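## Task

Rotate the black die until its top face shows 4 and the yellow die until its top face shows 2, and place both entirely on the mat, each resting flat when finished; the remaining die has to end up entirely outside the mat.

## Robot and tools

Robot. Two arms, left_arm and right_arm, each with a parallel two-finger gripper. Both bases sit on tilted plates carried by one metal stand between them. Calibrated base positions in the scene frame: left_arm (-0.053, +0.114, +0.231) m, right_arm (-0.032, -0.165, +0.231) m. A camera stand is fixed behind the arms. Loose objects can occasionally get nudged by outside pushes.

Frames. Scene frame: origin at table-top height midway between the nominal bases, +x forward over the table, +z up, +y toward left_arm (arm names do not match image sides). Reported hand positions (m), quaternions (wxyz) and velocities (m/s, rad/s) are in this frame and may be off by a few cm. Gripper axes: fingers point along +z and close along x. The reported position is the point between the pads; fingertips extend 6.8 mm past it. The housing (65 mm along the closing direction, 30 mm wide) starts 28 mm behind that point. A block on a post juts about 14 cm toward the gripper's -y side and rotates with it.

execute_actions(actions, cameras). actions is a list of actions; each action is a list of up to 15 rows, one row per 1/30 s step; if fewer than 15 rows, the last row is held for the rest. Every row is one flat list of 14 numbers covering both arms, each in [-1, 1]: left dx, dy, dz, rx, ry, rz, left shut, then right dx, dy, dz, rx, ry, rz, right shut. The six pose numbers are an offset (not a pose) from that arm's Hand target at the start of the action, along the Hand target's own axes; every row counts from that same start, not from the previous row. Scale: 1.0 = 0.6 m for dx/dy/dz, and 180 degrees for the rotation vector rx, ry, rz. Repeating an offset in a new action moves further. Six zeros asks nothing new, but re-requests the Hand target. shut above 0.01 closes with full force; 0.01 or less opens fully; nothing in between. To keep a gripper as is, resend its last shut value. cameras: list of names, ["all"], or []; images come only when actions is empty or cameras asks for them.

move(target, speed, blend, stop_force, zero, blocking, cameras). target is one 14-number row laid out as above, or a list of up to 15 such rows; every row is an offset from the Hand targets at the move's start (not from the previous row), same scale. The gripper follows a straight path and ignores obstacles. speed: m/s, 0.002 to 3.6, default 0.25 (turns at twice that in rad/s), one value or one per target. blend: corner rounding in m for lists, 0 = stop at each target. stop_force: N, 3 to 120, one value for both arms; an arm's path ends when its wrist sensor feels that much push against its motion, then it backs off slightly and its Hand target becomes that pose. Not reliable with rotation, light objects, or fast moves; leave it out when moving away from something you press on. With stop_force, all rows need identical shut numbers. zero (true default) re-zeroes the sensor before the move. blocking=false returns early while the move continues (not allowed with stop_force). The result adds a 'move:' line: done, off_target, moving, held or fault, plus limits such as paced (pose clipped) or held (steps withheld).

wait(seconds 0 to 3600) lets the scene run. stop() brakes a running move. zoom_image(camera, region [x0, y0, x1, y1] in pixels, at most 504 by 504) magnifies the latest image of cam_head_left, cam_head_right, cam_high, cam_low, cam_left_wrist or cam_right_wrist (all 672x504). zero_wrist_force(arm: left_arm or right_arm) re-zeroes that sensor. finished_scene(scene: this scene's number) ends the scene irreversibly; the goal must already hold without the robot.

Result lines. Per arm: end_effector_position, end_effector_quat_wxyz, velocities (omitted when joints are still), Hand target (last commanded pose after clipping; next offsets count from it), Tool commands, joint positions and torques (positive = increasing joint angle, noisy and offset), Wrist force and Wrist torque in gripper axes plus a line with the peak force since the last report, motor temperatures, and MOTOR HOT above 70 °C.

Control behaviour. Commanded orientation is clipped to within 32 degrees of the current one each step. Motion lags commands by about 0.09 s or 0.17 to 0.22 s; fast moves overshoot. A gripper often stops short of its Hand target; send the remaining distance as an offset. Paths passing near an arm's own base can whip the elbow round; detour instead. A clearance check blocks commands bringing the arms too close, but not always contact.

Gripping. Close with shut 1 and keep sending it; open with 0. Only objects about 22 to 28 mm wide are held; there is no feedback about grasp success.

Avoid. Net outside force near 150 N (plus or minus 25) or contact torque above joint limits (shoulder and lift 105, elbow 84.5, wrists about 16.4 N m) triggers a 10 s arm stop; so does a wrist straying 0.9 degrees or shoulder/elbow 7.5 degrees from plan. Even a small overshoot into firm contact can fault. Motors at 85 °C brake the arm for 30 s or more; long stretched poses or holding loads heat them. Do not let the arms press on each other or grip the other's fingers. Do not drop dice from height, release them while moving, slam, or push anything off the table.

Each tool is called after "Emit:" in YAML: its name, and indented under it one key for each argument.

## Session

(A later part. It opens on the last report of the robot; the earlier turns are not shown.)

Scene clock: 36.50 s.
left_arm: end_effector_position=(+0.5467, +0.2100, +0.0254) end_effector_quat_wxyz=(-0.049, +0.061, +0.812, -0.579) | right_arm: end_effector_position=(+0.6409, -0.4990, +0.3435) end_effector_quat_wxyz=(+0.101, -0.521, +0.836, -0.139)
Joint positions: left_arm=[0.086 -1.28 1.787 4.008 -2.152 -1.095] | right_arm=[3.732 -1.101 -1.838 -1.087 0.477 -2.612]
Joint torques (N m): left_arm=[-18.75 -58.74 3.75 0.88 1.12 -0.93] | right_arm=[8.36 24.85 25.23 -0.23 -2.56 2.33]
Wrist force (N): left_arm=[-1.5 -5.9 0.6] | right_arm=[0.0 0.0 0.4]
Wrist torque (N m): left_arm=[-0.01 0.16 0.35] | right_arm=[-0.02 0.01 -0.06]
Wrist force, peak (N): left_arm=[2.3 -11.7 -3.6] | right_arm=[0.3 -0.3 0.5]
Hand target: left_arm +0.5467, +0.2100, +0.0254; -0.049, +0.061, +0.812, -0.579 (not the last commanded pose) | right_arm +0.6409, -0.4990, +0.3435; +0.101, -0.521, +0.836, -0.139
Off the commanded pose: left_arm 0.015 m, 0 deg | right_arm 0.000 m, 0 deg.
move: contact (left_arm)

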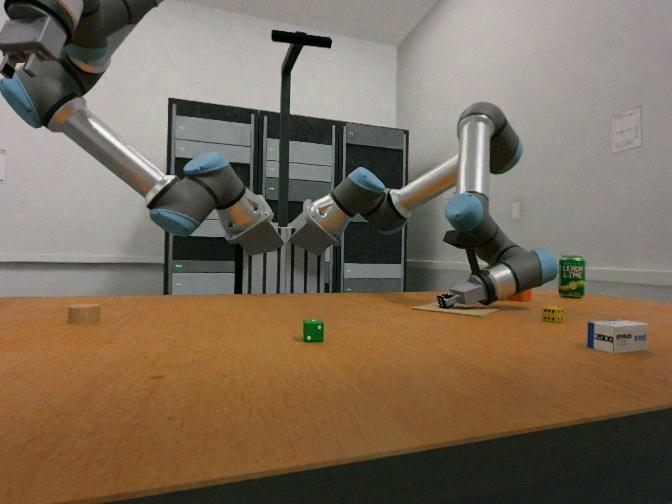

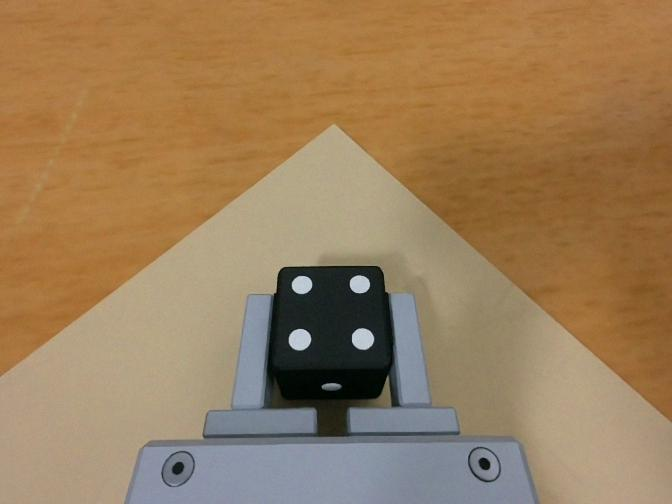

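Emit:
execute_actions:
  actions:
    - [[0,0,0,0,0,0,0,0,0,0,0,0,0,0]]

Emit:
move:
  target:
    - [0,0,-0.1667,0,0,0,0,0,0,0,0,0,0,0]
    - [0,-0.1891,-0.2318,0,0,0,0,0,0,0,0,0,0,0]
  speed: 0.2
  blend: [0.02,0]
  cameras: ["cam_low","cam_left_wrist"]

Emit:
move:
  target: [-0.2005,0.0898,-0.0153,-0.4303,-0.1223,-0.2077,0,0,0,0,0,0,0,0]
  speed: 0.3
  cameras: ["cam_low","cam_left_wrist","cam_high"]

Emit:
zoom_image:
  camera: "cam_low"
  region: [420, 190, 600, 340]

Scene clock: 39.90 s.
left_arm: end_effector_position=(+0.5467, +0.2100, +0.0254) end_effector_quat_wxyz=(-0.049, +0.061, +0.812, -0.579) | right_arm: end_effector_position=(+0.6409, -0.4990, +0.3435) end_effector_quat_wxyz=(+0.101, -0.521, +0.836, -0.139)
Joint positions: left_arm=[0.086 -1.28 1.787 4.008 -2.152 -1.095] | right_arm=[3.732 -1.101 -1.838 -1.087 0.477 -2.612]
Joint torques (N m): left_arm=[-17.83 -59.2 2.24 0.66 -0.45 -1.23] | right_arm=[9.61 24.13 23.77 -0.16 -2.41 2.24]
Wrist force (N): left_arm=[-1.0 -1.9 0.6] | right_arm=[0.0 -0.1 0.5]
Wrist torque (N m): left_arm=[0.01 0.17 0.31] | right_arm=[-0.03 0.01 -0.06]
Wrist force, peak (N): left_arm=[-1.4 -6.2 0.6] | right_arm=[0.0 0.0 0.5]
Hand target: left_arm +0.5467, +0.2100, +0.0254; -0.049, +0.061, +0.812, -0.579 | right_arm +0.6409, -0.4990, +0.3435; +0.101, -0.521, +0.836, -0.139
Off the commanded pose: left_arm 0.000 m, 0 deg | right_arm 0.000 m, 0 deg.

Scene clock: 41.63 s.
left_arm: end_effector_position=(+0.5629, +0.3032, +0.1778) end_effector_quat_wxyz=(-0.049, +0.061, +0.812, -0.579) | right_arm: end_effector_position=(+0.6409, -0.4990, +0.3435) end_effector_quat_wxyz=(+0.101, -0.521, +0.836, -0.139)
Joint positions: left_arm=[0.069 -1.596 1.727 4.373 -2.148 -1.114] | right_arm=[3.732 -1.101 -1.838 -1.087 0.477 -2.612]
Joint torques (N m): left_arm=[-11.85 -56.96 -0.47 1.04 0.39 -1.49] | right_arm=[8.07 24.14 24.53 0.01 -2.55 2.19]
Wrist force (N): left_arm=[-1.7 -1.8 0.9] | right_arm=[-0.1 0.1 0.2]
Wrist torque (N m): left_arm=[0.02 0.25 0.39] | right_arm=[0.00 0.03 -0.06]
Wrist force, peak (N): left_arm=[-1.3 -3.2 0.4] | right_arm=[0.3 0.0 0.5]
Hand target: left_arm +0.5629, +0.3032, +0.1779; -0.049, +0.061, +0.812, -0.579 | right_arm +0.6409, -0.4990, +0.3435; +0.101, -0.521, +0.836, -0.139
Off the commanded pose: left_arm 0.000 m, 0 deg | right_arm 0.000 m, 0 deg.
move: done

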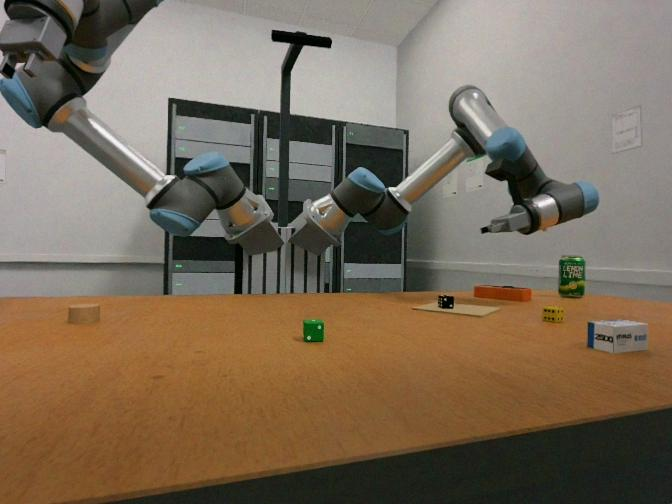

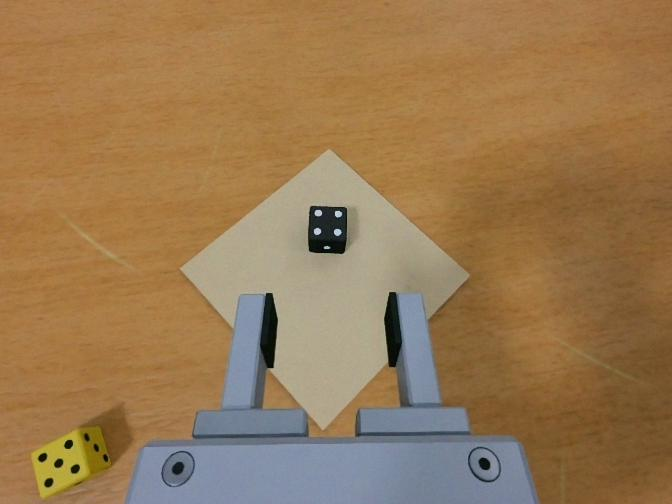

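Scene clock: 45.03 s.
left_arm: end_effector_position=(+0.6854, +0.3103, +0.1289) end_effector_quat_wxyz=(-0.027, -0.265, +0.960, +0.086) | right_arm: end_effector_position=(+0.6409, -0.4990, +0.3435) end_effector_quat_wxyz=(+0.101, -0.521, +0.836, -0.139)
Joint positions: left_arm=[-0.355 -1.44 1.592 4.319 -0.647 -2.418] | right_arm=[3.732 -1.101 -1.838 -1.087 0.477 -2.612]
Joint torques (N m): left_arm=[-29.8 -11.24 -24.68 0.86 1.8 -1.47] | right_arm=[8.61 23.58 24.86 -0.05 -2.32 2.2]
Wrist force (N): left_arm=[-0.4 -0.3 -1.0] | right_arm=[0.1 -0.2 0.2]
Wrist torque (N m): left_arm=[0.06 0.00 0.18] | right_arm=[-0.03 0.00 -0.07]
Wrist force, peak (N): left_arm=[-1.7 -1.8 0.7] | right_arm=[0.1 -0.1 0.6]
Hand target: left_arm +0.6854, +0.3103, +0.1289; -0.027, -0.266, +0.960, +0.086 | right_arm +0.6409, -0.4990, +0.3435; +0.101, -0.521, +0.836, -0.139
Off the commanded pose: left_arm 0.000 m, 0 deg | right_arm 0.000 m, 0 deg.
move: done
Images, in order (width x height): cam_high 672x504, cam_low 672x504, cam_left_wrist 672x504.

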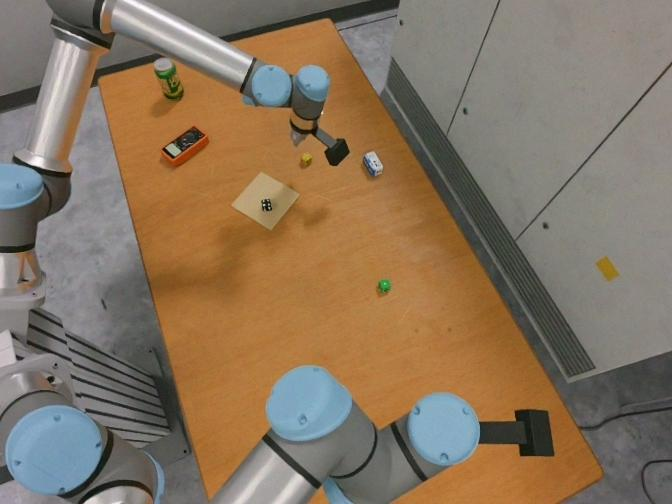

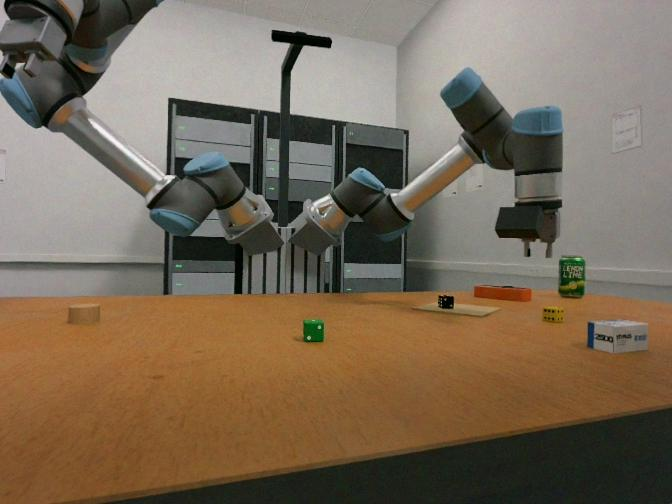

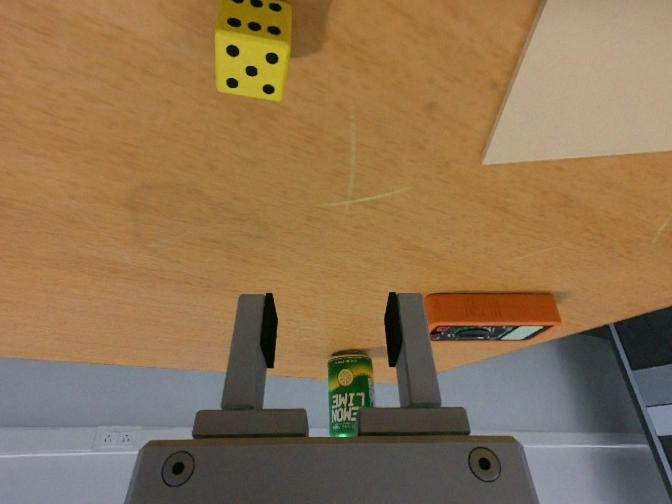

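Scaled by 2.800 from the camera's image (finer frame: 960x720).

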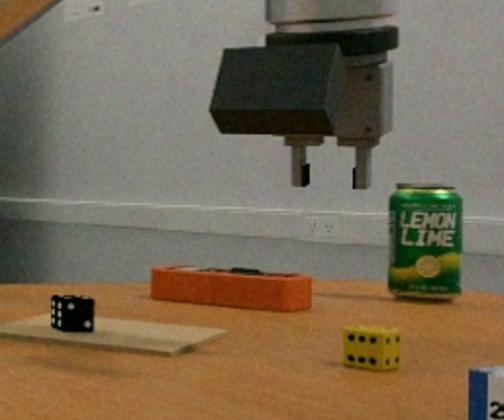

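Emit:
move:
  target: [-0.0478,-0.0247,0.121,0,-0.0097,0.0547,0,0,0,0,0,0,0,0]
  speed: 0.15
  cameras: ["cam_low","cam_left_wrist"]

Emit:
zoom_image:
  camera: "cam_low"
  region: [480, 230, 620, 340]

Scene clock: 47.73 s.
left_arm: end_effector_position=(+0.7103, +0.3234, +0.0546) end_effector_quat_wxyz=(-0.020, -0.181, +0.979, +0.087) | right_arm: end_effector_position=(+0.6409, -0.4990, +0.3435) end_effector_quat_wxyz=(+0.101, -0.521, +0.836, -0.139)
Joint positions: left_arm=[-0.248 -1.287 1.525 4.061 -0.663 -2.049] | right_arm=[3.732 -1.101 -1.838 -1.087 0.477 -2.612]
Joint torques (N m): left_arm=[-5.31 -16.08 -22.72 -5.03 -1.28 1.65] | right_arm=[8.64 23.78 23.8 -0.11 -2.53 1.98]
Wrist force (N): left_arm=[-0.5 -0.3 -0.7] | right_arm=[0.1 -0.3 0.0]
Wrist torque (N m): left_arm=[0.06 -0.02 0.09] | right_arm=[-0.04 0.00 -0.07]
Wrist force, peak (N): left_arm=[-0.1 -0.5 -1.9] | right_arm=[0.3 -0.1 0.6]
Hand target: left_arm +0.7103, +0.3234, +0.0546; -0.020, -0.181, +0.979, +0.087 | right_arm +0.6409, -0.4990, +0.3435; +0.101, -0.521, +0.836, -0.139
Off the commanded pose: left_arm 0.000 m, 0 deg | right_arm 0.000 m, 0 deg.
move: done

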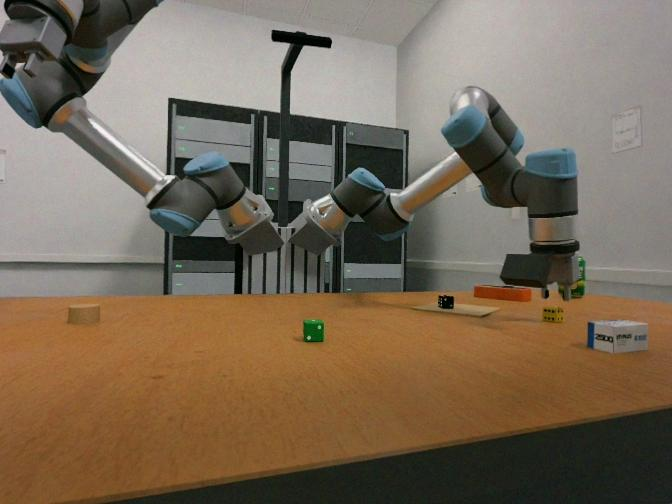

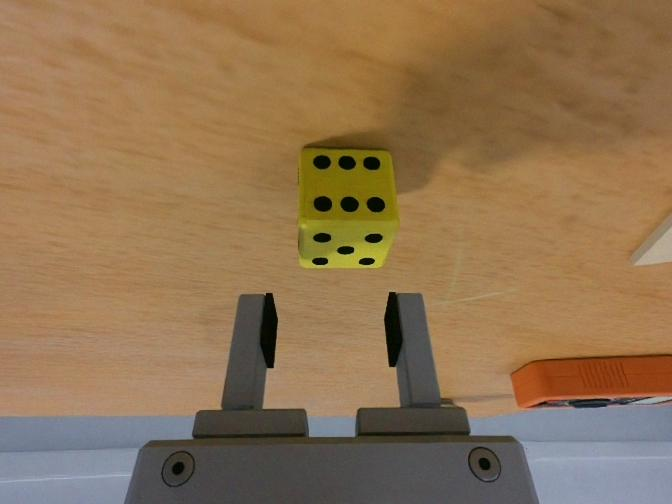

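Scaled by 3.600 from the camera's image (finer frame: 960x720).

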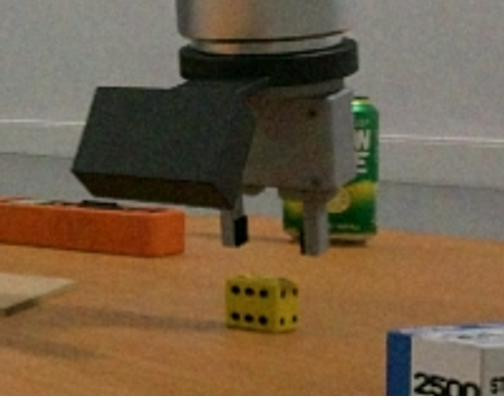

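Emit:
move:
  target:
    - [0.0083,-0.0148,-0.0027,0,0,0,0,0,0,0,0,0,0,0]
    - [0.0083,-0.0247,0.0532,0,0,0,0,0,0,0,0,0,0,0]
  speed: 0.08
  blend: [0.005,0]
  cameras: ["cam_low","cam_left_wrist"]

Emit:
zoom_image:
  camera: "cam_low"
  region: [480, 230, 620, 340]

Scene clock: 49.73 s.
left_arm: end_effector_position=(+0.7086, +0.3132, +0.0207) end_effector_quat_wxyz=(-0.020, -0.181, +0.979, +0.087) | right_arm: end_effector_position=(+0.6409, -0.4990, +0.3435) end_effector_quat_wxyz=(+0.101, -0.521, +0.836, -0.139)
Joint positions: left_arm=[-0.222 -1.222 1.52 3.972 -0.673 -2.011] | right_arm=[3.732 -1.101 -1.838 -1.087 0.477 -2.612]
Joint torques (N m): left_arm=[-6.4 -17.99 -22.99 -4.4 -1.33 1.81] | right_arm=[8.28 23.72 24.5 -0.03 -2.39 2.07]
Wrist force (N): left_arm=[-0.6 -0.4 -0.7] | right_arm=[0.0 -0.1 0.0]
Wrist torque (N m): left_arm=[0.04 0.00 0.07] | right_arm=[-0.02 0.01 -0.06]
Wrist force, peak (N): left_arm=[-0.3 -0.8 -1.2] | right_arm=[0.1 0.0 0.6]
Hand target: left_arm +0.7086, +0.3132, +0.0206; -0.020, -0.181, +0.979, +0.087 | right_arm +0.6409, -0.4990, +0.3435; +0.101, -0.521, +0.836, -0.139
Off the commanded pose: left_arm 0.000 m, 0 deg | right_arm 0.000 m, 0 deg.
move: done

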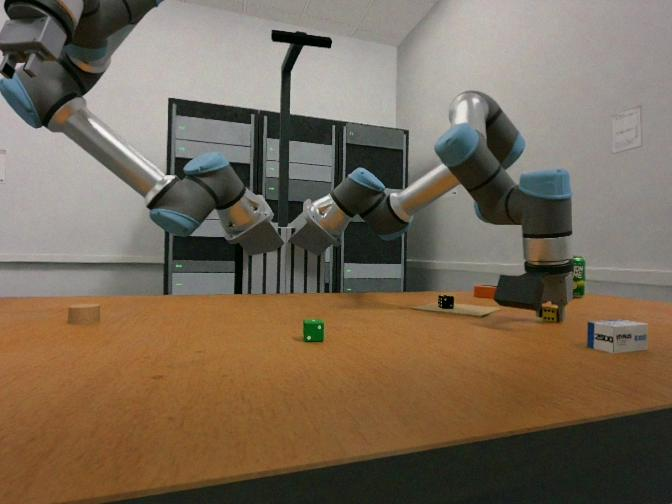

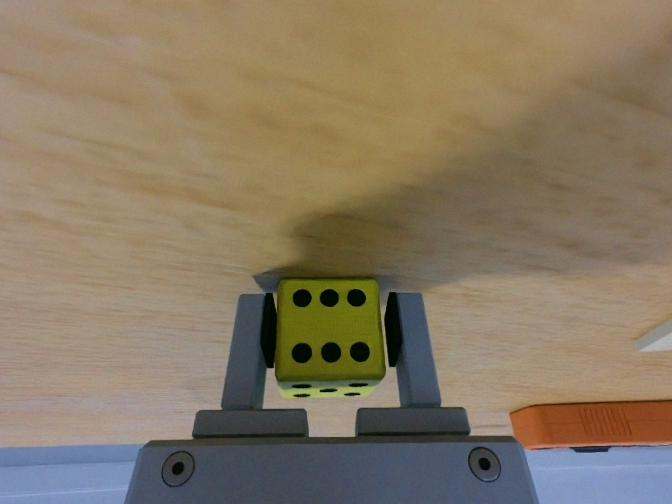

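Scaled by 3.600 from the camera's image (finer frame: 960x720).

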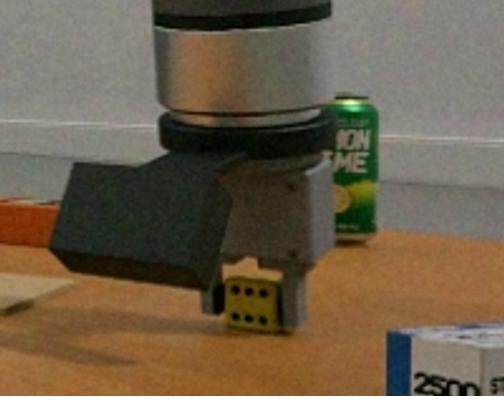

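Emit:
execute_actions:
  actions:
    - [[0,0,0,0,0,0,1,0,0,0,0,0,0,0]]

Emit:
move:
  target:
    - [0,0.0232,-0.1313,0,0,0,1,0,0,0,0,0,0,0]
    - [0.2692,0.0423,-0.1618,0.439,0.0919,0.1561,1,0,0,0,0,0,0,0]
  speed: 0.3
  blend: [0.03,0]
  cameras: ["cam_low","cam_left_wrist","cam_high"]

Emit:
zoom_image:
  camera: "cam_low"
  region: [400, 190, 580, 330]

Scene clock: 53.03 s.
left_arm: end_effector_position=(+0.7086, +0.3132, +0.0206) end_effector_quat_wxyz=(-0.020, -0.181, +0.979, +0.087) | right_arm: end_effector_position=(+0.6409, -0.4990, +0.3435) end_effector_quat_wxyz=(+0.101, -0.521, +0.836, -0.139)
Joint positions: left_arm=[-0.222 -1.222 1.52 3.972 -0.673 -2.01] | right_arm=[3.732 -1.101 -1.838 -1.087 0.477 -2.612]
Joint torques (N m): left_arm=[-6.16 -15.3 -18.82 -3.84 -1.01 1.83] | right_arm=[8.37 25.28 24.44 0.18 -2.38 2.09]
Wrist force (N): left_arm=[-0.2 -0.1 -1.9] | right_arm=[0.0 -0.1 -0.1]
Wrist torque (N m): left_arm=[0.06 -0.01 0.06] | right_arm=[-0.02 0.02 -0.07]
Wrist force, peak (N): left_arm=[0.0 -0.1 -2.0] | right_arm=[0.2 0.1 0.5]
Hand target: left_arm +0.7086, +0.3132, +0.0206; -0.020, -0.181, +0.979, +0.087 | right_arm +0.6409, -0.4990, +0.3435; +0.101, -0.521, +0.836, -0.139
Off the commanded pose: left_arm 0.000 m, 0 deg | right_arm 0.000 m, 0 deg.

Scene clock: 56.50 s.
left_arm: end_effector_position=(+0.5558, +0.2629, +0.1219) end_effector_quat_wxyz=(-0.049, +0.062, +0.812, -0.579) | right_arm: end_effector_position=(+0.6409, -0.4990, +0.3435) end_effector_quat_wxyz=(+0.101, -0.521, +0.836, -0.139)
Joint positions: left_arm=[0.067 -1.493 1.784 4.212 -2.148 -1.117] | right_arm=[3.732 -1.101 -1.838 -1.087 0.477 -2.612]
Joint torques (N m): left_arm=[4.33 -17.53 -19.81 1.43 -3.08 2.25] | right_arm=[8.06 23.8 23.82 -0.05 -2.34 2.05]
Wrist force (N): left_arm=[-1.5 -1.8 0.8] | right_arm=[0.2 -0.2 0.0]
Wrist torque (N m): left_arm=[0.04 0.22 0.32] | right_arm=[-0.03 0.00 -0.07]
Wrist force, peak (N): left_arm=[-1.4 -2.1 0.6] | right_arm=[-0.1 -0.1 0.7]
Hand target: left_arm +0.5557, +0.2629, +0.1219; -0.049, +0.062, +0.812, -0.579 | right_arm +0.6409, -0.4990, +0.3435; +0.101, -0.521, +0.836, -0.139
Off the commanded pose: left_arm 0.000 m, 0 deg | right_arm 0.000 m, 0 deg.
move: done
Images, in order (width x height): cam_high 672x504, cam_low 672x504, cam_left_wrist 672x504.

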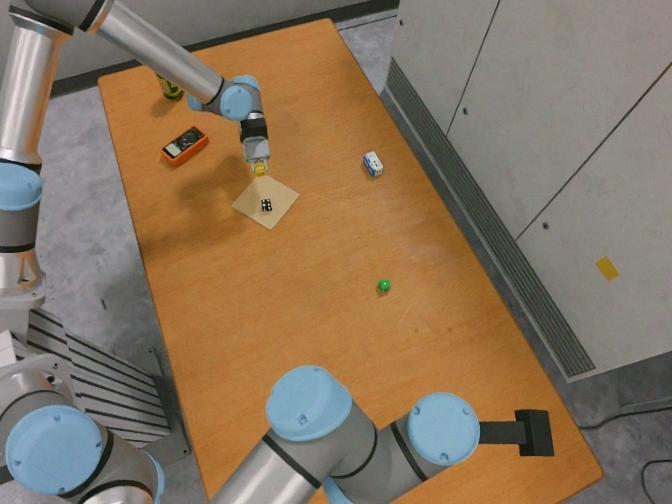

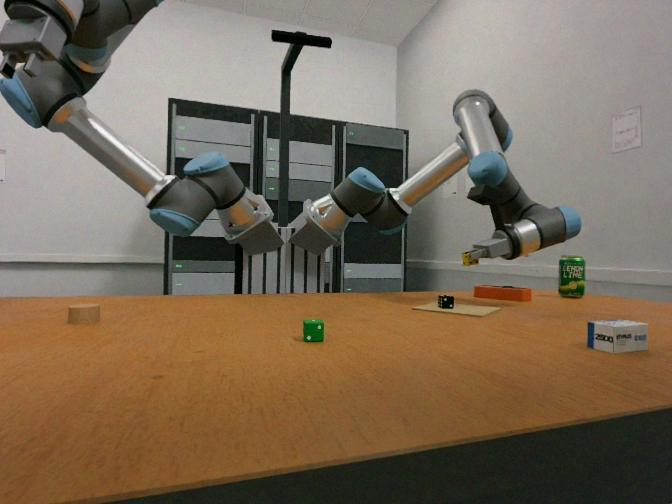

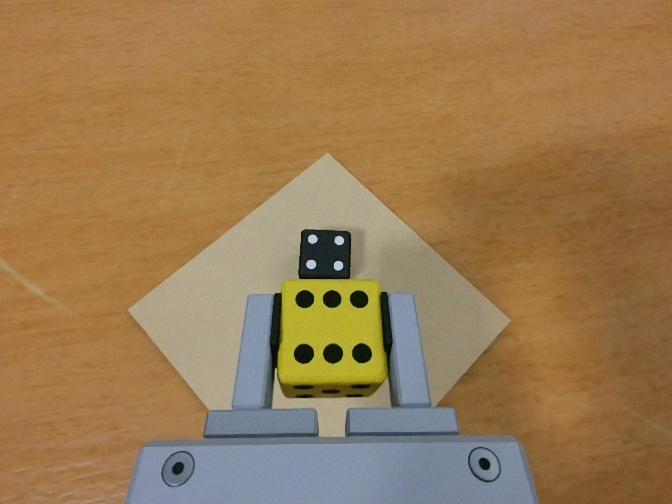

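Scaled by 2.800 from the camera's image (finer frame: 960x720).

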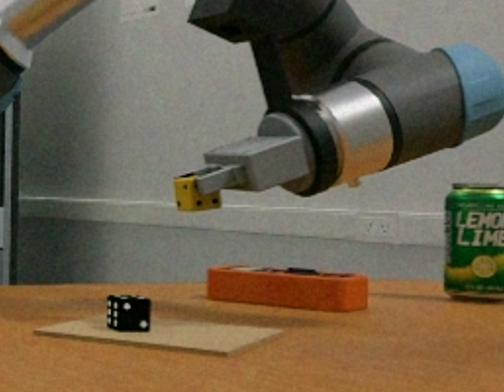

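Emit:
move:
  target: [0,0.1103,0.038,0,0,0,1,0,0,0,0,0,0,0]
  speed: 0.15

Emit:
move:
  target: [0,0.0552,0.019,0,0,0,1,0,0,0,0,0,0,0]
  speed: 0.02
  stop_force: 5

Emit:
execute_actions:
  actions:
    - [[0,0,0,0,0,0,0,0,0,0,0,0,0,0]]

Emit:
move:
  target:
    - [0,0,-0.1,0,0,0,0,0,0,0,0,0,0,0]
    - [0,-0.126,-0.16,0,0,0,0,0,0,0,0,0,0,0]
  speed: 0.2
  blend: [0.02,0]
  cameras: ["cam_low","cam_left_wrist"]

Scene clock: 58.47 s.
left_arm: end_effector_position=(+0.5551, +0.2630, +0.0520) end_effector_quat_wxyz=(-0.049, +0.062, +0.812, -0.579) | right_arm: end_effector_position=(+0.6409, -0.4990, +0.3435) end_effector_quat_wxyz=(+0.101, -0.521, +0.836, -0.139)
Joint positions: left_arm=[0.135 -1.352 1.727 4.173 -2.16 -1.037] | right_arm=[3.732 -1.101 -1.838 -1.087 0.477 -2.612]
Joint torques (N m): left_arm=[3.51 -19.53 -18.97 -3.74 -2.65 2.02] | right_arm=[7.96 23.67 25.59 -0.01 -2.31 2.04]
Wrist force (N): left_arm=[-1.1 -1.8 0.8] | right_arm=[0.1 -0.2 0.2]
Wrist torque (N m): left_arm=[0.04 0.21 0.31] | right_arm=[-0.03 0.00 -0.07]
Wrist force, peak (N): left_arm=[-1.3 -2.8 0.6] | right_arm=[0.2 -0.2 0.5]
Hand target: left_arm +0.5551, +0.2630, +0.0519; -0.049, +0.062, +0.812, -0.579 | right_arm +0.6409, -0.4990, +0.3435; +0.101, -0.521, +0.836, -0.139
Off the commanded pose: left_arm 0.000 m, 0 deg | right_arm 0.000 m, 0 deg.
move: done

Scene clock: 60.67 s.
left_arm: end_effector_position=(+0.5549, +0.2630, +0.0322) end_effector_quat_wxyz=(-0.049, +0.062, +0.812, -0.579) | right_arm: end_effector_position=(+0.6409, -0.4990, +0.3435) end_effector_quat_wxyz=(+0.101, -0.521, +0.836, -0.139)
Joint positions: left_arm=[0.152 -1.311 1.706 4.164 -2.163 -1.016] | right_arm=[3.732 -1.101 -1.838 -1.087 0.477 -2.612]
Joint torques (N m): left_arm=[-16.94 -62.54 3.15 0.78 0.37 -0.8] | right_arm=[8.9 24.5 24.31 -0.15 -2.38 2.17]
Wrist force (N): left_arm=[-1.1 -3.5 0.6] | right_arm=[-0.1 -0.2 0.0]
Wrist torque (N m): left_arm=[0.03 0.20 0.31] | right_arm=[-0.03 0.03 -0.07]
Wrist force, peak (N): left_arm=[2.4 -12.7 -3.7] | right_arm=[0.3 -0.4 0.2]
Hand target: left_arm +0.5549, +0.2630, +0.0322; -0.049, +0.062, +0.812, -0.579 (not the last commanded pose) | right_arm +0.6409, -0.4990, +0.3435; +0.101, -0.521, +0.836, -0.139
Off the commanded pose: left_arm 0.015 m, 0 deg | right_arm 0.000 m, 0 deg.
move: contact (left_arm)

Scene clock: 61.37 s.
left_arm: end_effector_position=(+0.5549, +0.2630, +0.0322) end_effector_quat_wxyz=(-0.049, +0.062, +0.812, -0.579) | right_arm: end_effector_position=(+0.6409, -0.4990, +0.3435) end_effector_quat_wxyz=(+0.101, -0.521, +0.836, -0.139)
Joint positions: left_arm=[0.152 -1.311 1.706 4.164 -2.163 -1.016] | right_arm=[3.732 -1.101 -1.838 -1.087 0.477 -2.612]
Joint torques (N m): left_arm=[-16.37 -61.63 1.21 1.06 -0.14 -1.19] | right_arm=[8.97 23.49 25.89 0.06 -2.36 1.76]
Wrist force (N): left_arm=[-1.2 -1.9 0.9] | right_arm=[0.2 0.0 0.1]
Wrist torque (N m): left_arm=[0.04 0.21 0.31] | right_arm=[-0.01 -0.01 -0.07]
Wrist force, peak (N): left_arm=[-1.3 -2.6 0.7] | right_arm=[0.1 -0.1 0.5]
Hand target: left_arm +0.5549, +0.2630, +0.0322; -0.049, +0.062, +0.812, -0.579 | right_arm +0.6409, -0.4990, +0.3435; +0.101, -0.521, +0.836, -0.139
Off the commanded pose: left_arm 0.000 m, 0 deg | right_arm 0.000 m, 0 deg.

Scene clock: 62.70 s.
left_arm: end_effector_position=(+0.5662, +0.3282, +0.1348) end_effector_quat_wxyz=(-0.049, +0.062, +0.812, -0.579) | right_arm: end_effector_position=(+0.6409, -0.4990, +0.3435) end_effector_quat_wxyz=(+0.101, -0.521, +0.836, -0.139)
Joint positions: left_arm=[0.153 -1.509 1.653 4.415 -2.163 -1.015] | right_arm=[3.732 -1.101 -1.838 -1.087 0.477 -2.612]
Joint torques (N m): left_arm=[-14.86 -62.3 -0.69 1.22 0.99 -1.62] | right_arm=[8.58 24.09 24.75 0.07 -2.46 2]
Wrist force (N): left_arm=[-1.2 -2.2 0.7] | right_arm=[-0.1 -0.2 0.2]
Wrist torque (N m): left_arm=[0.02 0.22 0.40] | right_arm=[-0.04 0.02 -0.07]
Wrist force, peak (N): left_arm=[-1.5 -3.0 -0.1] | right_arm=[0.1 -0.2 0.5]
Hand target: left_arm +0.5662, +0.3282, +0.1349; -0.049, +0.062, +0.812, -0.579 | right_arm +0.6409, -0.4990, +0.3435; +0.101, -0.521, +0.836, -0.139
Off the commanded pose: left_arm 0.000 m, 0 deg | right_arm 0.000 m, 0 deg.
move: done

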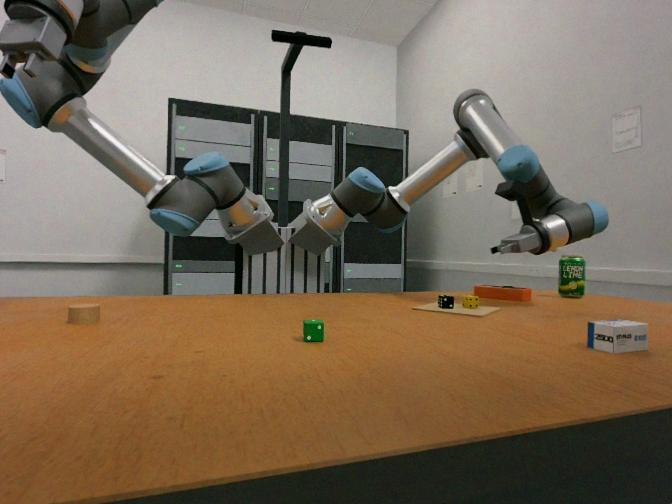

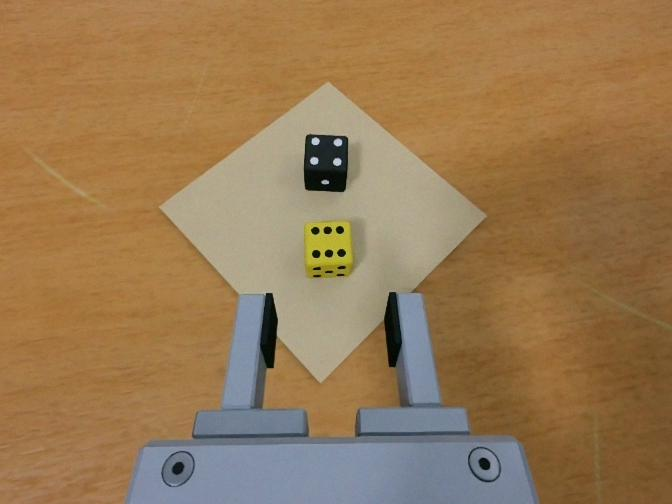

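Emit:
move:
  target: [0.0012,0.0345,0.1302,-0.4389,0,0,0,0,0,0,0,0,0,0]
  speed: 0.3
  cameras: ["cam_low","cam_left_wrist"]

Emit:
zoom_image:
  camera: "cam_low"
  region: [400, 220, 540, 330]

Scene clock: 67.03 s.
left_arm: end_effector_position=(+0.5546, +0.2621, +0.0900) end_effector_quat_wxyz=(+0.001, +0.079, +0.994, +0.070) | right_arm: end_effector_position=(+0.6409, -0.4990, +0.3435) end_effector_quat_wxyz=(+0.101, -0.521, +0.836, -0.139)
Joint positions: left_arm=[-0.403 -1.55 2.098 3.797 -0.614 -1.654] | right_arm=[3.732 -1.101 -1.838 -1.087 0.477 -2.612]
Joint torques (N m): left_arm=[-25.06 -5.56 1.38 1.02 1.57 -1.64] | right_arm=[8.26 23.93 24.65 -0.04 -2.23 1.77]
Wrist force (N): left_arm=[-0.4 -0.6 -0.6] | right_arm=[-0.2 -0.2 0.2]
Wrist torque (N m): left_arm=[0.05 0.01 0.18] | right_arm=[-0.03 0.02 -0.06]
Wrist force, peak (N): left_arm=[-1.8 -2.3 0.6] | right_arm=[0.0 0.0 0.7]
Hand target: left_arm +0.5546, +0.2621, +0.0900; +0.001, +0.079, +0.994, +0.070 | right_arm +0.6409, -0.4990, +0.3435; +0.101, -0.521, +0.836, -0.139
Off the commanded pose: left_arm 0.000 m, 0 deg | right_arm 0.000 m, 0 deg.
move: done

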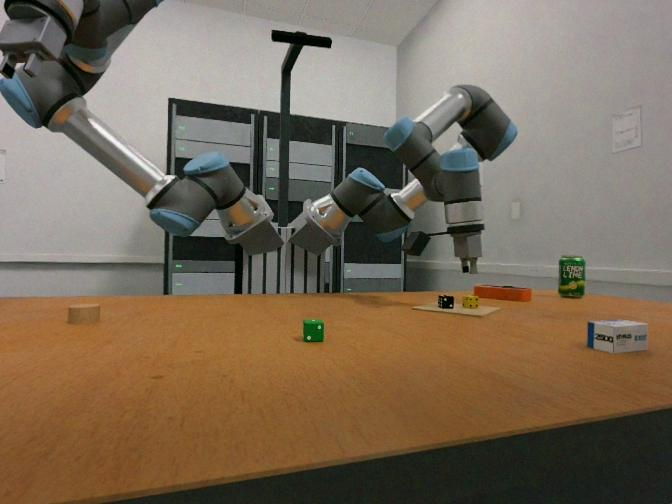

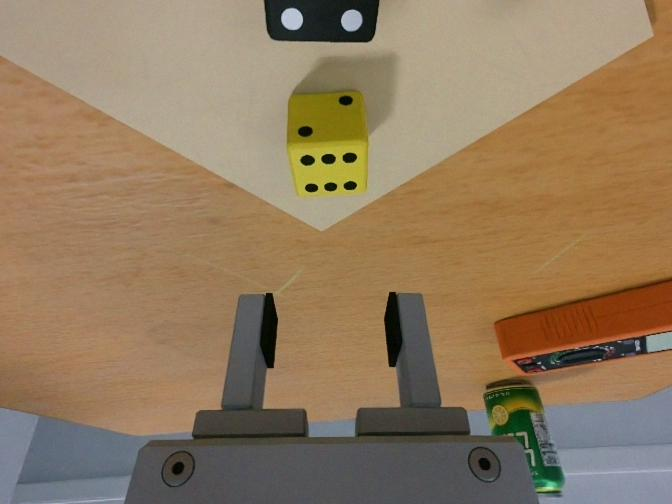

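Scaled by 3.600 from the camera's image (finer frame: 960x720).

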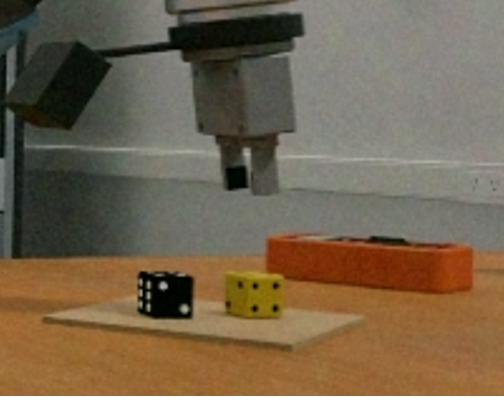

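Emit:
move:
  target: [-0.002,-0.0188,0.0983,0,0,0,0,0,0,0,0,0,0,0]
  speed: 0.08
  cameras: ["cam_low","cam_left_wrist"]

Emit:
zoom_image:
  camera: "cam_low"
  region: [400, 220, 540, 330]

Scene clock: 69.40 s.
left_arm: end_effector_position=(+0.5548, +0.2590, +0.0300) end_effector_quat_wxyz=(+0.001, +0.079, +0.994, +0.070) | right_arm: end_effector_position=(+0.6409, -0.4990, +0.3435) end_effector_quat_wxyz=(+0.101, -0.521, +0.836, -0.139)
Joint positions: left_arm=[-0.313 -1.392 2.075 3.55 -0.651 -1.514] | right_arm=[3.732 -1.101 -1.838 -1.087 0.477 -2.612]
Joint torques (N m): left_arm=[-1.74 -10.68 -17.74 -4.61 -1.19 1.81] | right_arm=[8.76 24.26 24.62 0.04 -2.43 1.85]
Wrist force (N): left_arm=[-0.2 -0.5 -0.6] | right_arm=[-0.2 -0.1 0.0]
Wrist torque (N m): left_arm=[0.09 -0.01 0.10] | right_arm=[-0.02 0.03 -0.07]
Wrist force, peak (N): left_arm=[-0.5 -0.6 -1.3] | right_arm=[0.0 -0.2 0.5]
Hand target: left_arm +0.5548, +0.2590, +0.0300; +0.001, +0.079, +0.994, +0.070 | right_arm +0.6409, -0.4990, +0.3435; +0.101, -0.521, +0.836, -0.139
Off the commanded pose: left_arm 0.000 m, 0 deg | right_arm 0.000 m, 0 deg.
move: done

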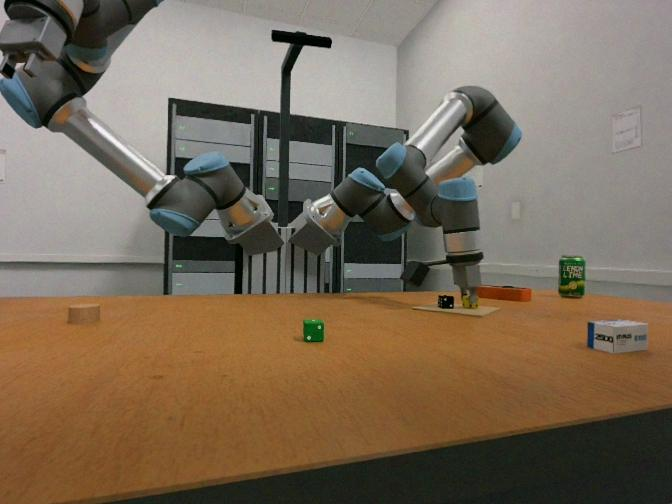

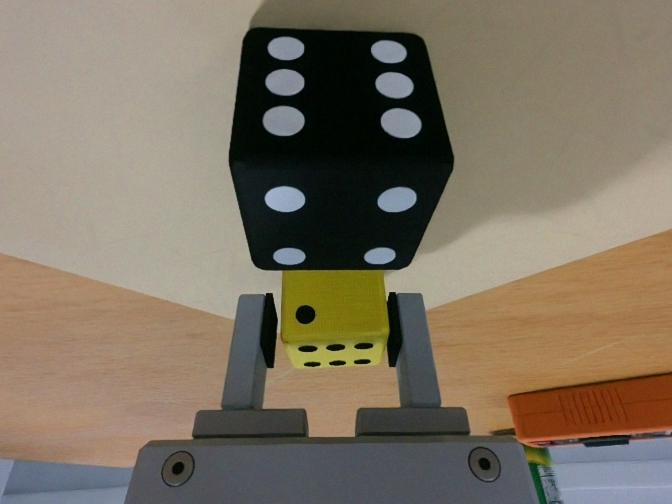

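Scaled by 3.600 from the camera's image (finer frame: 960x720).

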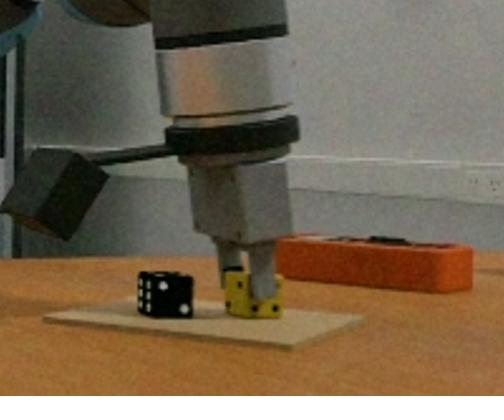

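Emit:
move:
  target: [0,-0.0018,0.0132,0,0,0,0,0,0,0,0,0,0,0]
  speed: 0.05

Emit:
execute_actions:
  actions:
    - [[0,0,0,0,0,0,1,0,0,0,0,0,0,0]]

Emit:
move:
  target:
    - [0,0.0162,-0.1155,0,0,0,1,0,0,0,0,0,0,0]
    - [0,0.0063,-0.1168,0.4389,0,0,1,0,0,0,0,0,0,0]
  speed: 0.25
  blend: [0.01,0]
  cameras: ["cam_low","cam_left_wrist"]

Emit:
zoom_image:
  camera: "cam_low"
  region: [400, 220, 540, 330]

Scene clock: 71.53 s.
left_arm: end_effector_position=(+0.5547, +0.2591, +0.0220) end_effector_quat_wxyz=(+0.001, +0.079, +0.994, +0.070) | right_arm: end_effector_position=(+0.6409, -0.4990, +0.3435) end_effector_quat_wxyz=(+0.101, -0.521, +0.836, -0.139)
Joint positions: left_arm=[-0.301 -1.372 2.07 3.521 -0.657 -1.497] | right_arm=[3.732 -1.101 -1.838 -1.087 0.477 -2.612]
Joint torques (N m): left_arm=[-3.69 -11.4 -18.33 -4.49 -1.59 1.84] | right_arm=[8.15 23.59 24.82 0.08 -2.35 1.69]
Wrist force (N): left_arm=[-0.4 -0.8 -0.9] | right_arm=[0.1 -0.3 0.0]
Wrist torque (N m): left_arm=[0.06 0.00 0.10] | right_arm=[-0.04 0.01 -0.07]
Wrist force, peak (N): left_arm=[-0.7 -0.9 -0.6] | right_arm=[0.1 0.1 0.7]
Hand target: left_arm +0.5547, +0.2591, +0.0220; +0.001, +0.079, +0.994, +0.070 | right_arm +0.6409, -0.4990, +0.3435; +0.101, -0.521, +0.836, -0.139
Off the commanded pose: left_arm 0.000 m, 0 deg | right_arm 0.000 m, 0 deg.
move: done

Scene clock: 72.23 s.
left_arm: end_effector_position=(+0.5547, +0.2591, +0.0220) end_effector_quat_wxyz=(+0.001, +0.079, +0.994, +0.070) | right_arm: end_effector_position=(+0.6409, -0.4990, +0.3435) end_effector_quat_wxyz=(+0.101, -0.521, +0.836, -0.139)
Joint positions: left_arm=[-0.301 -1.372 2.07 3.52 -0.657 -1.497] | right_arm=[3.732 -1.101 -1.838 -1.087 0.477 -2.612]
Joint torques (N m): left_arm=[-3.13 -8.96 -15.93 -4.56 -1.18 1.87] | right_arm=[7.74 23.42 25.41 0.03 -2.21 1.95]
Wrist force (N): left_arm=[-0.3 -0.6 -0.7] | right_arm=[0.1 0.1 0.1]
Wrist torque (N m): left_arm=[0.08 -0.02 0.10] | right_arm=[0.00 0.01 -0.07]
Wrist force, peak (N): left_arm=[-0.3 -0.7 -0.9] | right_arm=[0.2 0.0 0.5]
Hand target: left_arm +0.5547, +0.2591, +0.0220; +0.001, +0.079, +0.994, +0.070 | right_arm +0.6409, -0.4990, +0.3435; +0.101, -0.521, +0.836, -0.139
Off the commanded pose: left_arm 0.000 m, 0 deg | right_arm 0.000 m, 0 deg.

Scene clock: 75.93 s.
left_arm: end_effector_position=(+0.5544, +0.2531, +0.0919) end_effector_quat_wxyz=(-0.049, +0.062, +0.812, -0.579) | right_arm: end_effector_position=(+0.6409, -0.4990, +0.3435) end_effector_quat_wxyz=(+0.101, -0.521, +0.836, -0.139)
Joint positions: left_arm=[0.083 -1.431 1.78 4.165 -2.151 -1.098] | right_arm=[3.732 -1.101 -1.838 -1.087 0.477 -2.612]
Joint torques (N m): left_arm=[3.54 -16.82 -17.88 1.23 -2.72 2.14] | right_arm=[8.37 22.32 24.67 0.03 -2.4 1.74]
Wrist force (N): left_arm=[-1.3 -1.8 0.7] | right_arm=[0.0 -0.1 0.1]
Wrist torque (N m): left_arm=[0.03 0.21 0.30] | right_arm=[-0.02 0.01 -0.07]
Wrist force, peak (N): left_arm=[-1.4 -2.1 0.4] | right_arm=[0.2 -0.3 0.5]
Hand target: left_arm +0.5544, +0.2531, +0.0919; -0.049, +0.062, +0.812, -0.579 | right_arm +0.6409, -0.4990, +0.3435; +0.101, -0.521, +0.836, -0.139
Off the commanded pose: left_arm 0.000 m, 0 deg | right_arm 0.000 m, 0 deg.
move: done

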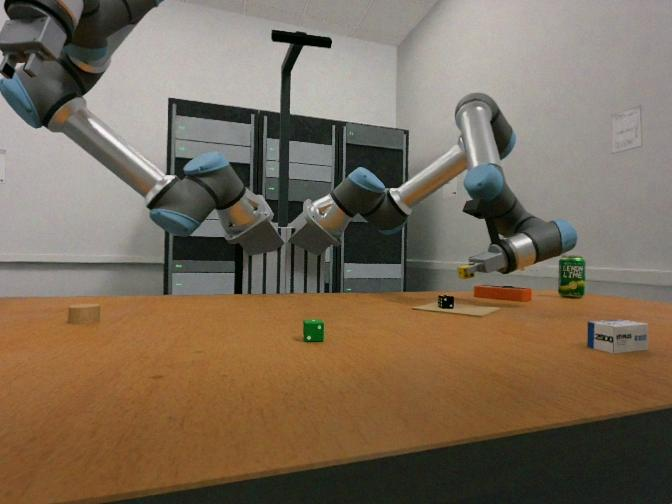

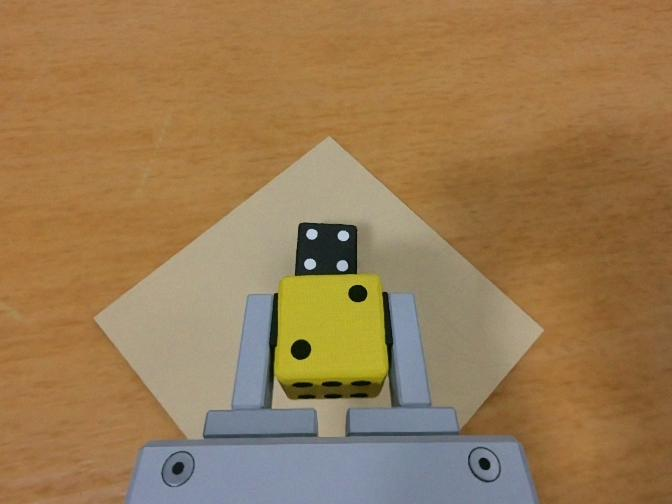

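Scaled by 3.600 from the camera's image (finer frame: 960x720).

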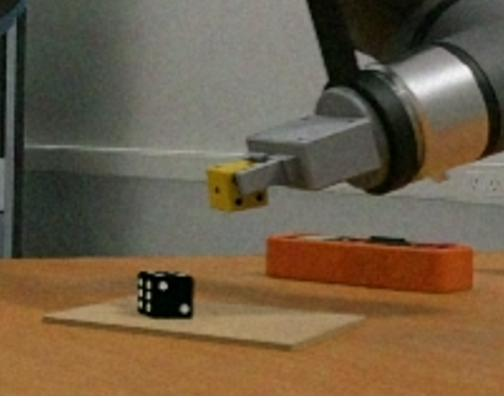

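Emit:
move:
  target: [0,0.0595,0.0063,0,0,0,1,0,0,0,0,0,0,0]
  speed: 0.12

Emit:
move:
  target: [0,0.065,0.0224,0,0,0,1,0,0,0,0,0,0,0]
  speed: 0.02
  stop_force: 5

Emit:
execute_actions:
  actions:
    - [[0,0,0,0,0,0,0,0,0,0,0,0,0,0]]

Emit:
move:
  target:
    - [0,0,-0.1,0,0,0,0,0,0,0,0,0,0,0]
    - [0,-0.126,-0.16,0,0,0,0,0,0,0,0,0,0,0]
  speed: 0.2
  blend: [0.02,0]
  cameras: ["cam_low","cam_left_wrist"]

Emit:
zoom_image:
  camera: "cam_low"
  region: [400, 270, 520, 330]

Scene clock: 77.53 s.
left_arm: end_effector_position=(+0.5553, +0.2610, +0.0570) end_effector_quat_wxyz=(-0.049, +0.062, +0.812, -0.579) | right_arm: end_effector_position=(+0.6409, -0.4990, +0.3435) end_effector_quat_wxyz=(+0.101, -0.521, +0.836, -0.139)
Joint positions: left_arm=[0.127 -1.362 1.734 4.17 -2.159 -1.046] | right_arm=[3.732 -1.101 -1.838 -1.087 0.477 -2.612]
Joint torques (N m): left_arm=[3.15 -20.07 -18.52 1.21 -2.96 2.04] | right_arm=[8.56 22.45 24.78 0 -2.38 1.66]
Wrist force (N): left_arm=[-1.2 -1.9 0.8] | right_arm=[0.2 -0.1 0.0]
Wrist torque (N m): left_arm=[0.03 0.22 0.30] | right_arm=[-0.02 -0.01 -0.07]
Wrist force, peak (N): left_arm=[-1.4 -2.7 0.8] | right_arm=[0.0 -0.5 0.1]
Hand target: left_arm +0.5553, +0.2611, +0.0569; -0.049, +0.062, +0.812, -0.579 | right_arm +0.6409, -0.4990, +0.3435; +0.101, -0.521, +0.836, -0.139
Off the commanded pose: left_arm 0.000 m, 0 deg | right_arm 0.000 m, 0 deg.
move: done

Scene clock: 80.07 s.
left_arm: end_effector_position=(+0.5551, +0.2611, +0.0300) end_effector_quat_wxyz=(-0.049, +0.062, +0.812, -0.579) | right_arm: end_effector_position=(+0.6409, -0.4990, +0.3435) end_effector_quat_wxyz=(+0.101, -0.521, +0.836, -0.139)
Joint positions: left_arm=[0.151 -1.306 1.706 4.158 -2.163 -1.017] | right_arm=[3.732 -1.101 -1.838 -1.087 0.477 -2.612]
Joint torques (N m): left_arm=[-15.45 -61.73 1.79 1.36 1.02 -1.12] | right_arm=[7.9 23.37 24.52 0.01 -2.18 1.79]
Wrist force (N): left_arm=[-1.9 -5.4 0.5] | right_arm=[0.2 0.0 0.2]
Wrist torque (N m): left_arm=[0.05 0.21 0.35] | right_arm=[-0.02 0.00 -0.07]
Wrist force, peak (N): left_arm=[1.6 -11.9 -4.1] | right_arm=[0.1 0.0 0.6]
Hand target: left_arm +0.5551, +0.2611, +0.0300; -0.049, +0.062, +0.812, -0.579 (not the last commanded pose) | right_arm +0.6409, -0.4990, +0.3435; +0.101, -0.521, +0.836, -0.139
Off the commanded pose: left_arm 0.014 m, 0 deg | right_arm 0.000 m, 0 deg.
move: contact (left_arm)

Scene clock: 80.77 s.
left_arm: end_effector_position=(+0.5551, +0.2611, +0.0300) end_effector_quat_wxyz=(-0.049, +0.062, +0.812, -0.579) | right_arm: end_effector_position=(+0.6409, -0.4990, +0.3435) end_effector_quat_wxyz=(+0.101, -0.521, +0.836, -0.139)
Joint positions: left_arm=[0.151 -1.306 1.706 4.158 -2.163 -1.017] | right_arm=[3.732 -1.101 -1.838 -1.087 0.477 -2.612]
Joint torques (N m): left_arm=[-17.15 -60 -0.07 1.03 -1.56 -0.92] | right_arm=[9.28 23.42 24.25 -0.03 -2.4 1.73]
Wrist force (N): left_arm=[-1.3 -1.9 0.7] | right_arm=[0.2 -0.2 0.1]
Wrist torque (N m): left_arm=[0.04 0.21 0.31] | right_arm=[-0.03 -0.01 -0.07]
Wrist force, peak (N): left_arm=[-1.4 -3.6 0.4] | right_arm=[0.0 -0.2 0.4]
Hand target: left_arm +0.5551, +0.2611, +0.0300; -0.049, +0.062, +0.812, -0.579 | right_arm +0.6409, -0.4990, +0.3435; +0.101, -0.521, +0.836, -0.139
Off the commanded pose: left_arm 0.000 m, 0 deg | right_arm 0.000 m, 0 deg.

Scene clock: 82.10 s.
left_arm: end_effector_position=(+0.5664, +0.3263, +0.1326) end_effector_quat_wxyz=(-0.049, +0.062, +0.812, -0.579) | right_arm: end_effector_position=(+0.6409, -0.4990, +0.3435) end_effector_quat_wxyz=(+0.101, -0.521, +0.836, -0.139)
Joint positions: left_arm=[0.152 -1.505 1.655 4.408 -2.163 -1.017] | right_arm=[3.732 -1.101 -1.838 -1.087 0.477 -2.612]
Joint torques (N m): left_arm=[-13.85 -61.89 -0.45 1.13 0.82 -1.79] | right_arm=[9.07 22.6 24.9 0.15 -2.18 1.73]
Wrist force (N): left_arm=[-1.4 -1.9 1.1] | right_arm=[0.1 -0.3 -0.1]
Wrist torque (N m): left_arm=[0.03 0.22 0.40] | right_arm=[-0.04 0.00 -0.07]
Wrist force, peak (N): left_arm=[-1.7 -3.0 -0.1] | right_arm=[0.3 0.0 0.4]
Hand target: left_arm +0.5664, +0.3263, +0.1327; -0.049, +0.062, +0.812, -0.579 | right_arm +0.6409, -0.4990, +0.3435; +0.101, -0.521, +0.836, -0.139
Off the commanded pose: left_arm 0.000 m, 0 deg | right_arm 0.000 m, 0 deg.
move: done

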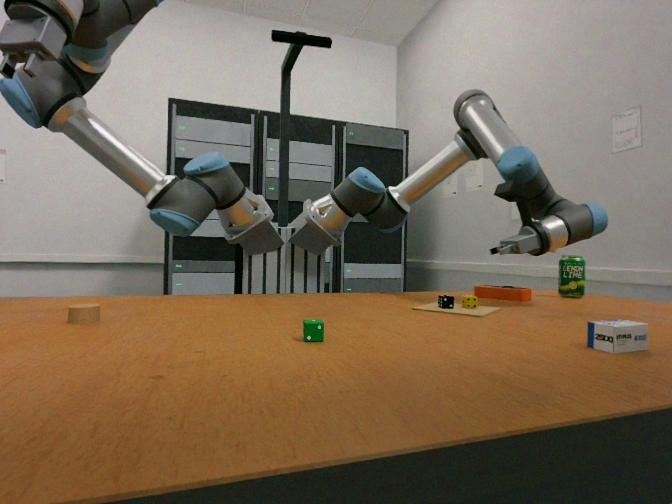

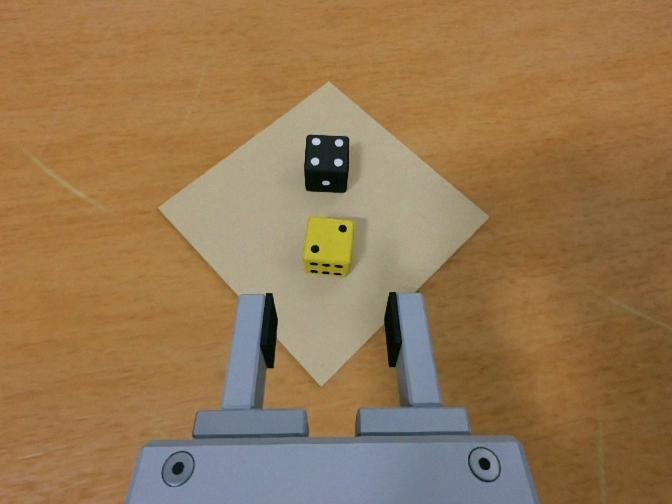

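Scaled by 4.200 from the camera's image (finer frame: 960x720).

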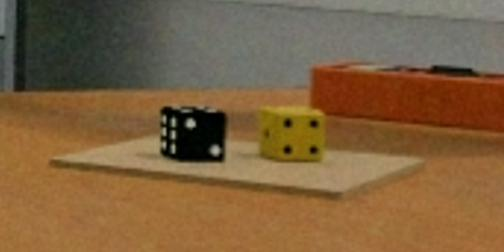

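Emit:
finished_scene:
  scene: 2

The scene is finished: the task was done.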